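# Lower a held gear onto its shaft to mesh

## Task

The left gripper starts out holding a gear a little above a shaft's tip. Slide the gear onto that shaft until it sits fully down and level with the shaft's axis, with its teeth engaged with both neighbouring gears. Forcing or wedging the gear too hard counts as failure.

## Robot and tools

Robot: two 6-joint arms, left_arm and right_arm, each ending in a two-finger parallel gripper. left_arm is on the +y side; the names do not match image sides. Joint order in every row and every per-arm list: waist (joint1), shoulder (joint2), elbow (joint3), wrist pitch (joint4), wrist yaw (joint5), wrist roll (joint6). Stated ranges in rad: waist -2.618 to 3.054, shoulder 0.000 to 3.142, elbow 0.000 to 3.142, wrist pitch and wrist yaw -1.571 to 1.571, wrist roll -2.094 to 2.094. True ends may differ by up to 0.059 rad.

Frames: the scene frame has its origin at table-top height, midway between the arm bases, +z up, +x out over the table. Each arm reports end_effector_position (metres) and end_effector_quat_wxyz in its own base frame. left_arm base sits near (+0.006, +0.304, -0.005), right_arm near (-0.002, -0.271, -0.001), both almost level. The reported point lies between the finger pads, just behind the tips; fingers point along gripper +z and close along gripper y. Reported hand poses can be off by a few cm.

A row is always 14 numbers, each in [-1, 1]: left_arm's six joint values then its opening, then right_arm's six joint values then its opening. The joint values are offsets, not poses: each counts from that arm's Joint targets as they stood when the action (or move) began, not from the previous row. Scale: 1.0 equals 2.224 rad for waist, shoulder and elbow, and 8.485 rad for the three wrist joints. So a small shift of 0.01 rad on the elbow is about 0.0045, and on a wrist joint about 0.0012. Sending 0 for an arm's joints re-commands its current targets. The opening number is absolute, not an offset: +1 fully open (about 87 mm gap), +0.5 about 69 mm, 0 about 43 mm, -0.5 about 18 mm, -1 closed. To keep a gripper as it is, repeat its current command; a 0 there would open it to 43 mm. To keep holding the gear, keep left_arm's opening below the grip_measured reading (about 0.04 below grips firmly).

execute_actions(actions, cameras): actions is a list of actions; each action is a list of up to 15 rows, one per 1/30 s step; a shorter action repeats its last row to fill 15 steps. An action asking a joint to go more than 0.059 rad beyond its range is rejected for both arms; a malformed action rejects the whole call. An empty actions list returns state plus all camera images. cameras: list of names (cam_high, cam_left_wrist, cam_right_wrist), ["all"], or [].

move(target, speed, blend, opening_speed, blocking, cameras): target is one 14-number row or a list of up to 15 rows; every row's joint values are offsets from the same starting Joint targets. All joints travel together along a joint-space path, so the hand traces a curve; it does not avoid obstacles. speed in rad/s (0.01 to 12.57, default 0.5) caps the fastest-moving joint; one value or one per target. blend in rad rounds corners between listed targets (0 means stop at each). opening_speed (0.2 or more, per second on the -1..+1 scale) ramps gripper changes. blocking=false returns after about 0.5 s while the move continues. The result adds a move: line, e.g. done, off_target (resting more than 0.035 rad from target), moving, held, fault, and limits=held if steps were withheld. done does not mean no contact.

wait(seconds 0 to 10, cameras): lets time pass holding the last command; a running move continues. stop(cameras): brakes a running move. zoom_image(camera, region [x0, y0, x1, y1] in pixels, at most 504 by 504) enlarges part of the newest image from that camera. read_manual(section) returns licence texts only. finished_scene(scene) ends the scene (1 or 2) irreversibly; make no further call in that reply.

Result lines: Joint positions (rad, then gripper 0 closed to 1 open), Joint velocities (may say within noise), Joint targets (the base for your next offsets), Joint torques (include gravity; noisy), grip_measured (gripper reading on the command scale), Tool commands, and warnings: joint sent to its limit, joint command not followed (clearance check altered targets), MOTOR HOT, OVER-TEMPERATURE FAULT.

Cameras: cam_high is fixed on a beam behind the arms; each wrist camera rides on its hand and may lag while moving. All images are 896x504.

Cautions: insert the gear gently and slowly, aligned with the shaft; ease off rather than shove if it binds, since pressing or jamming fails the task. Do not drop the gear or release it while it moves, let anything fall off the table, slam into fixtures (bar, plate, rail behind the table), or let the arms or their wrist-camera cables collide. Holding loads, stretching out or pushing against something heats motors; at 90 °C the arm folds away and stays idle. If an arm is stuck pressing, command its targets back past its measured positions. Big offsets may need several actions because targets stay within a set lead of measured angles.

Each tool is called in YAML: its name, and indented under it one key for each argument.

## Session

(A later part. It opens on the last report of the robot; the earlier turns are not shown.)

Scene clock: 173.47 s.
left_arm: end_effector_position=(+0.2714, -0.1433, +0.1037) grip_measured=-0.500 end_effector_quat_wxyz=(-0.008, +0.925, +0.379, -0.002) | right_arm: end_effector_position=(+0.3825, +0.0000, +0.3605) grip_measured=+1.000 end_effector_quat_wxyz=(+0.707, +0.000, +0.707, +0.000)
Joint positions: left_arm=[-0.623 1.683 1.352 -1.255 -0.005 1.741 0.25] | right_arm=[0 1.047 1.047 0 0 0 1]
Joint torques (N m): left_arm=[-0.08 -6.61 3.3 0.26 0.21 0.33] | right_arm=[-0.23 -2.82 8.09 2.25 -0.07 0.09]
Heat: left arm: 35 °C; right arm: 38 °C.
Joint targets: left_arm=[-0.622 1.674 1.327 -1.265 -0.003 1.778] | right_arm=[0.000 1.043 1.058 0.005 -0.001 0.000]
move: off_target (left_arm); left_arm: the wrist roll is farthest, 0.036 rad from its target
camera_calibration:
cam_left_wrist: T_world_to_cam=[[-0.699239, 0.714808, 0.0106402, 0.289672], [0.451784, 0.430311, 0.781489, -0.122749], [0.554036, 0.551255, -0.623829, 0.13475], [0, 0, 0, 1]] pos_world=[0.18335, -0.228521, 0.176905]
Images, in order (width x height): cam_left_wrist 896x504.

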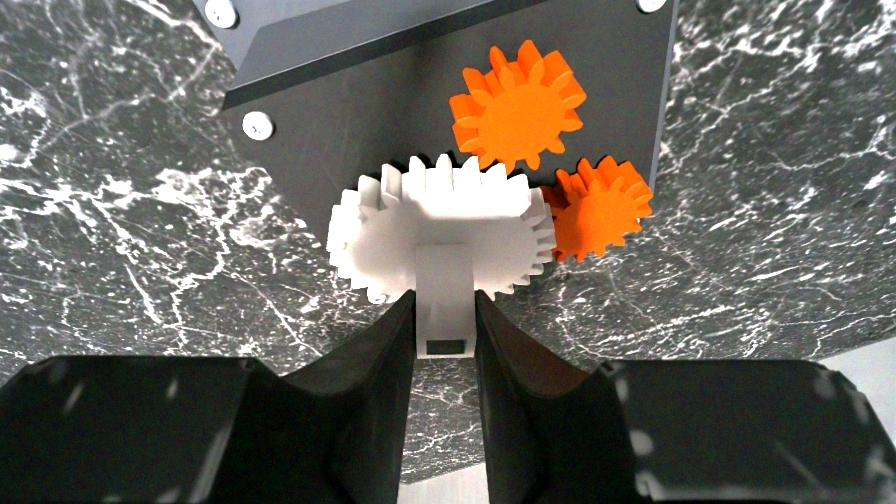

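zoom_image:
  camera: "cam_left_wrist"
  region: [460, 130, 660, 280]

zoom_image:
  camera: "cam_left_wrist"
  region: [310, 130, 510, 310]

Scaled by 2.520 from the camera's 896x504 image, which has a finer 1280x720 frame.

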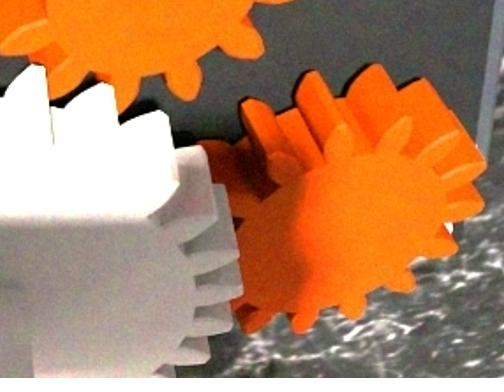

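Scaled by 2.520 from the camera's 896x504 image, which has a finer 1280x720 frame.

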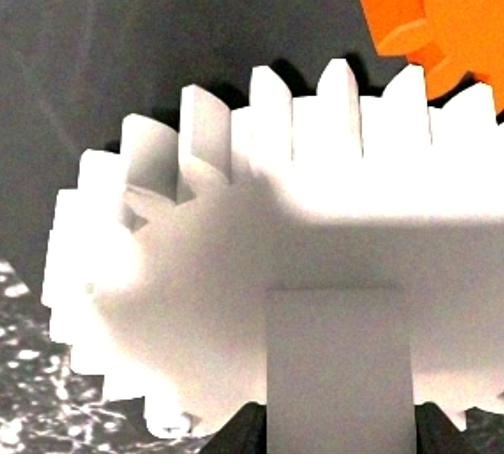

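move:
  target:
    - [0,0.003,0.007,-0.0005,0,0,-1,0,0,0,0,0,0,1]
    - [0,0.003,0.007,-0.0005,0,0,-0.3,0,0,0,0,0,0,1]
  speed: 0.1
  opening_speed: 0.4
  cameras: ["cam_left_wrist"]

zoom_image:
  camera: "cam_left_wrist"
  region: [310, 30, 670, 370]

Scene clock: 200.03 s.
left_arm: end_effector_position=(+0.2719, -0.1438, +0.1037) grip_measured=-0.300 end_effector_quat_wxyz=(-0.008, +0.929, +0.371, -0.002) | right_arm: end_effector_position=(+0.3825, +0.0000, +0.3605) grip_measured=+1.000 end_effector_quat_wxyz=(+0.707, +0.000, +0.707, +0.000)
Joint positions: left_arm=[-0.623 1.683 1.352 -1.256 -0.005 1.759 0.35] | right_arm=[0 1.047 1.047 0 0 0 1]
Joint torques (N m): left_arm=[0.03 -6.2 4.55 0.19 0.22 0.16] | right_arm=[-0.24 -2.82 8.1 2.25 -0.07 0.1]
Heat: left arm: 34 °C; right arm: 38 °C.
Joint targets: left_arm=[-0.622 1.680 1.343 -1.269 -0.003 1.777] | right_arm=[0.000 1.043 1.058 0.005 -0.001 0.000]
move: done; target 2's new numbers were sent with left_arm's wrist roll 0.036 rad from that target
camera_calibration:
cam_left_wrist: T_world_to_cam=[[-0.685782, 0.727723, 0.0110953, 0.288542], [0.46016, 0.421727, 0.781281, -0.126252], [0.563876, 0.540894, -0.624081, 0.130701], [0, 0, 0, 1]] pos_world=[0.182273, -0.22743, 0.177005]
Images, in order (width x height): cam_left_wrist 896x504.

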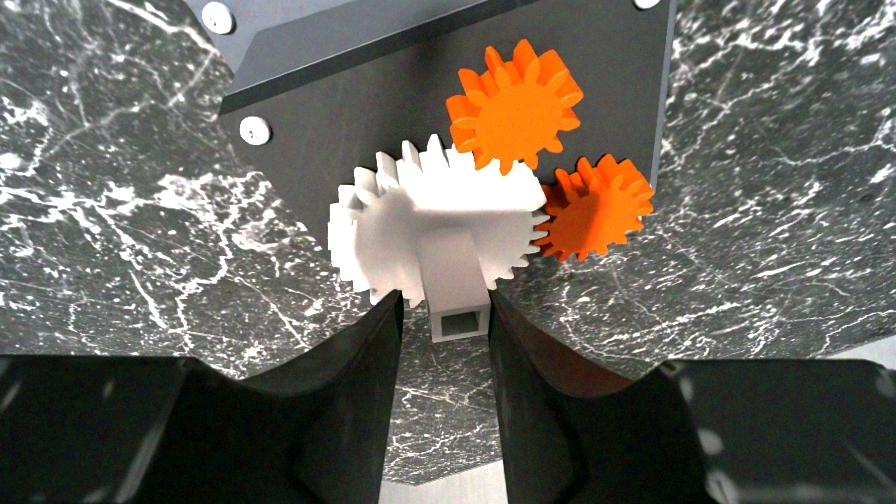

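Scaled by 1.400 from the camera's 896x504 image, which has a finer 1280x720 frame.

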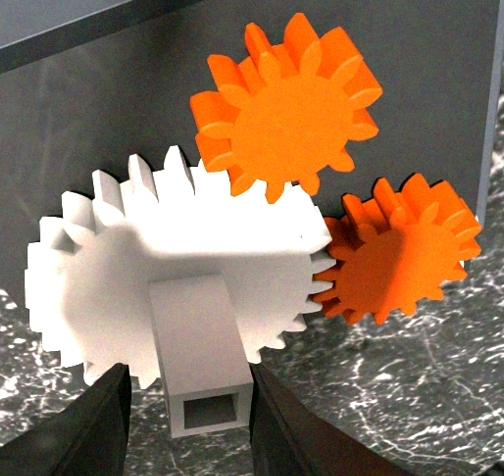

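zoom_image:
  camera: "cam_left_wrist"
  region: [440, 110, 660, 290]

zoom_image:
  camera: "cam_left_wrist"
  region: [310, 120, 510, 350]

Scaled by 2.291 from the camera's 896x504 image, which has a finer 1280x720 frame.

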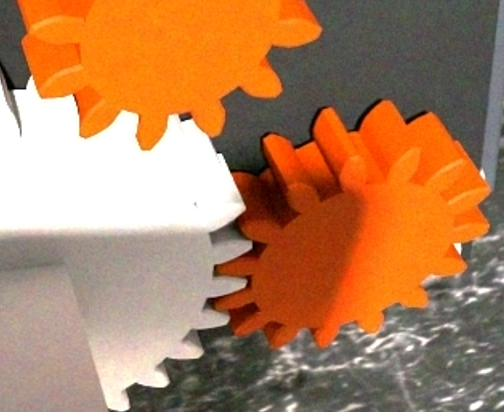

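Scaled by 2.191 from the camera's 896x504 image, which has a finer 1280x720 frame.

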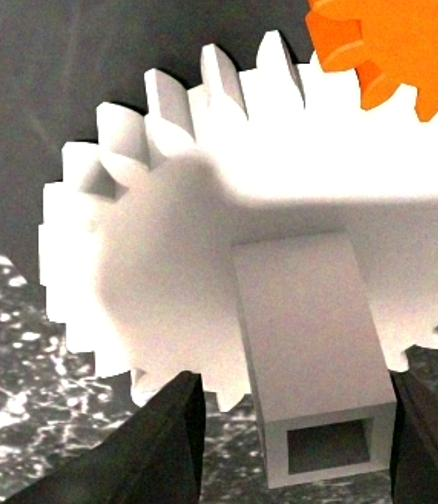

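move:
  target:
    - [0,0,0,0,0,0,-0.1,0,0,0,0,0,0,1]
    - [0,0.003,0.103,-0.0245,0,0,-0.1,0,0,0,0,0,0,1]
    - [-0.17,0.003,0.103,-0.0245,0,0,-0.1,0,0,0,0,0,0,1]
  speed: [0.3,0.25,0.6]
  opening_speed: 0.5
  cameras: ["cam_high","cam_left_wrist"]

zoom_image:
  camera: "cam_high"
  region: [460, 215, 560, 305]

Scene clock: 225.90 s.
left_arm: end_effector_position=(+0.1995, -0.2333, +0.1539) grip_measured=-0.100 end_effector_quat_wxyz=(-0.008, +0.982, +0.190, -0.001) | right_arm: end_effector_position=(+0.3825, +0.0000, +0.3605) grip_measured=+1.000 end_effector_quat_wxyz=(+0.707, +0.000, +0.707, +0.000)
Joint positions: left_arm=[-0.999 1.683 1.552 -1.456 -0.004 1.761 0.45] | right_arm=[0 1.047 1.047 0 0 0 1]
Joint torques (N m): left_arm=[-0.13 -5.52 6.87 0.11 0.21 0.16] | right_arm=[-0.24 -2.84 8.1 2.25 -0.07 0.09]
Heat: left arm: 33 °C; right arm: 39 °C.
Joint targets: left_arm=[-1.000 1.687 1.572 -1.477 -0.003 1.777] | right_arm=[0.000 1.043 1.058 0.005 -0.001 0.000]
move: done
camera_calibration:
cam_left_wrist: T_world_to_cam=[[-0.369126, 0.929306, 0.0116781, 0.287138], [0.584076, 0.222188, 0.780697, -0.165614], [0.722912, 0.294997, -0.624801, 0.162233], [0, 0, 0, 1]] pos_world=[0.0854411, -0.2779, 0.227304]
Images, in order (width x height): cam_high 896x504, cam_left_wrist 896x504.

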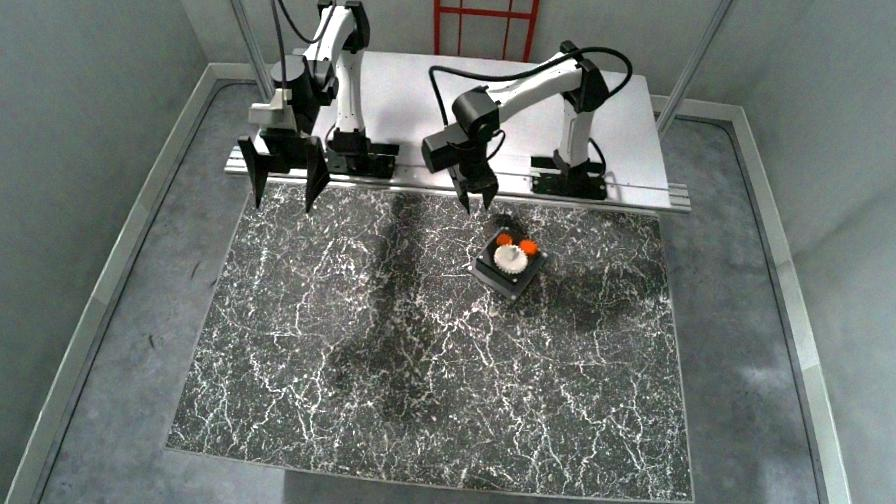

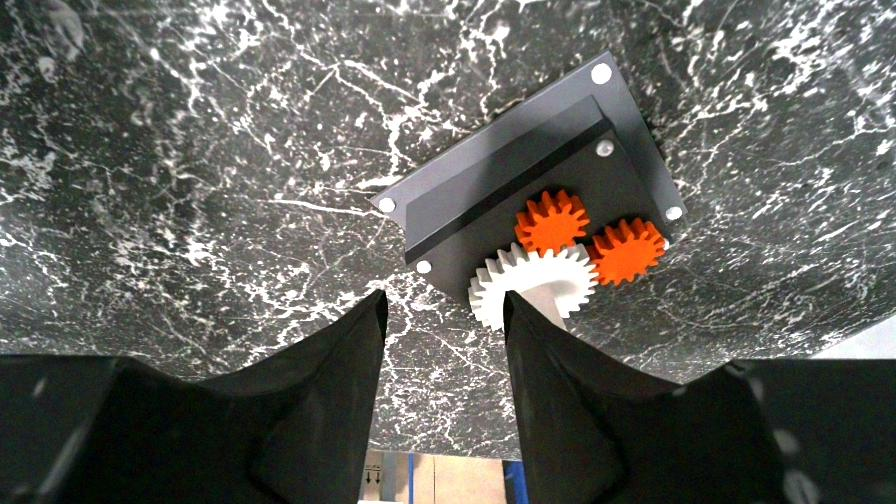

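Scaled by 5.040 from the camera's 896x504 image, which has a finer 1280x720 frame.

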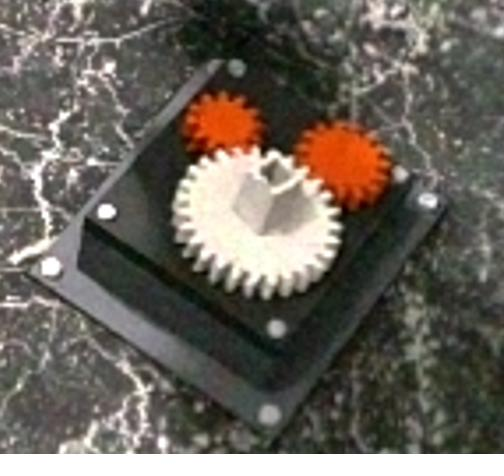

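zoom_image:
  camera: "cam_left_wrist"
  region: [440, 170, 680, 340]

Scaled by 2.100 from the camera's 896x504 image, which has a finer 1280x720 frame.

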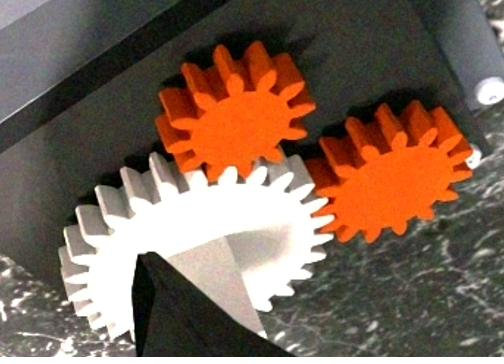

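Meshed and flush.

finished_scene:
  scene: 2

The scene is finished: the task was done.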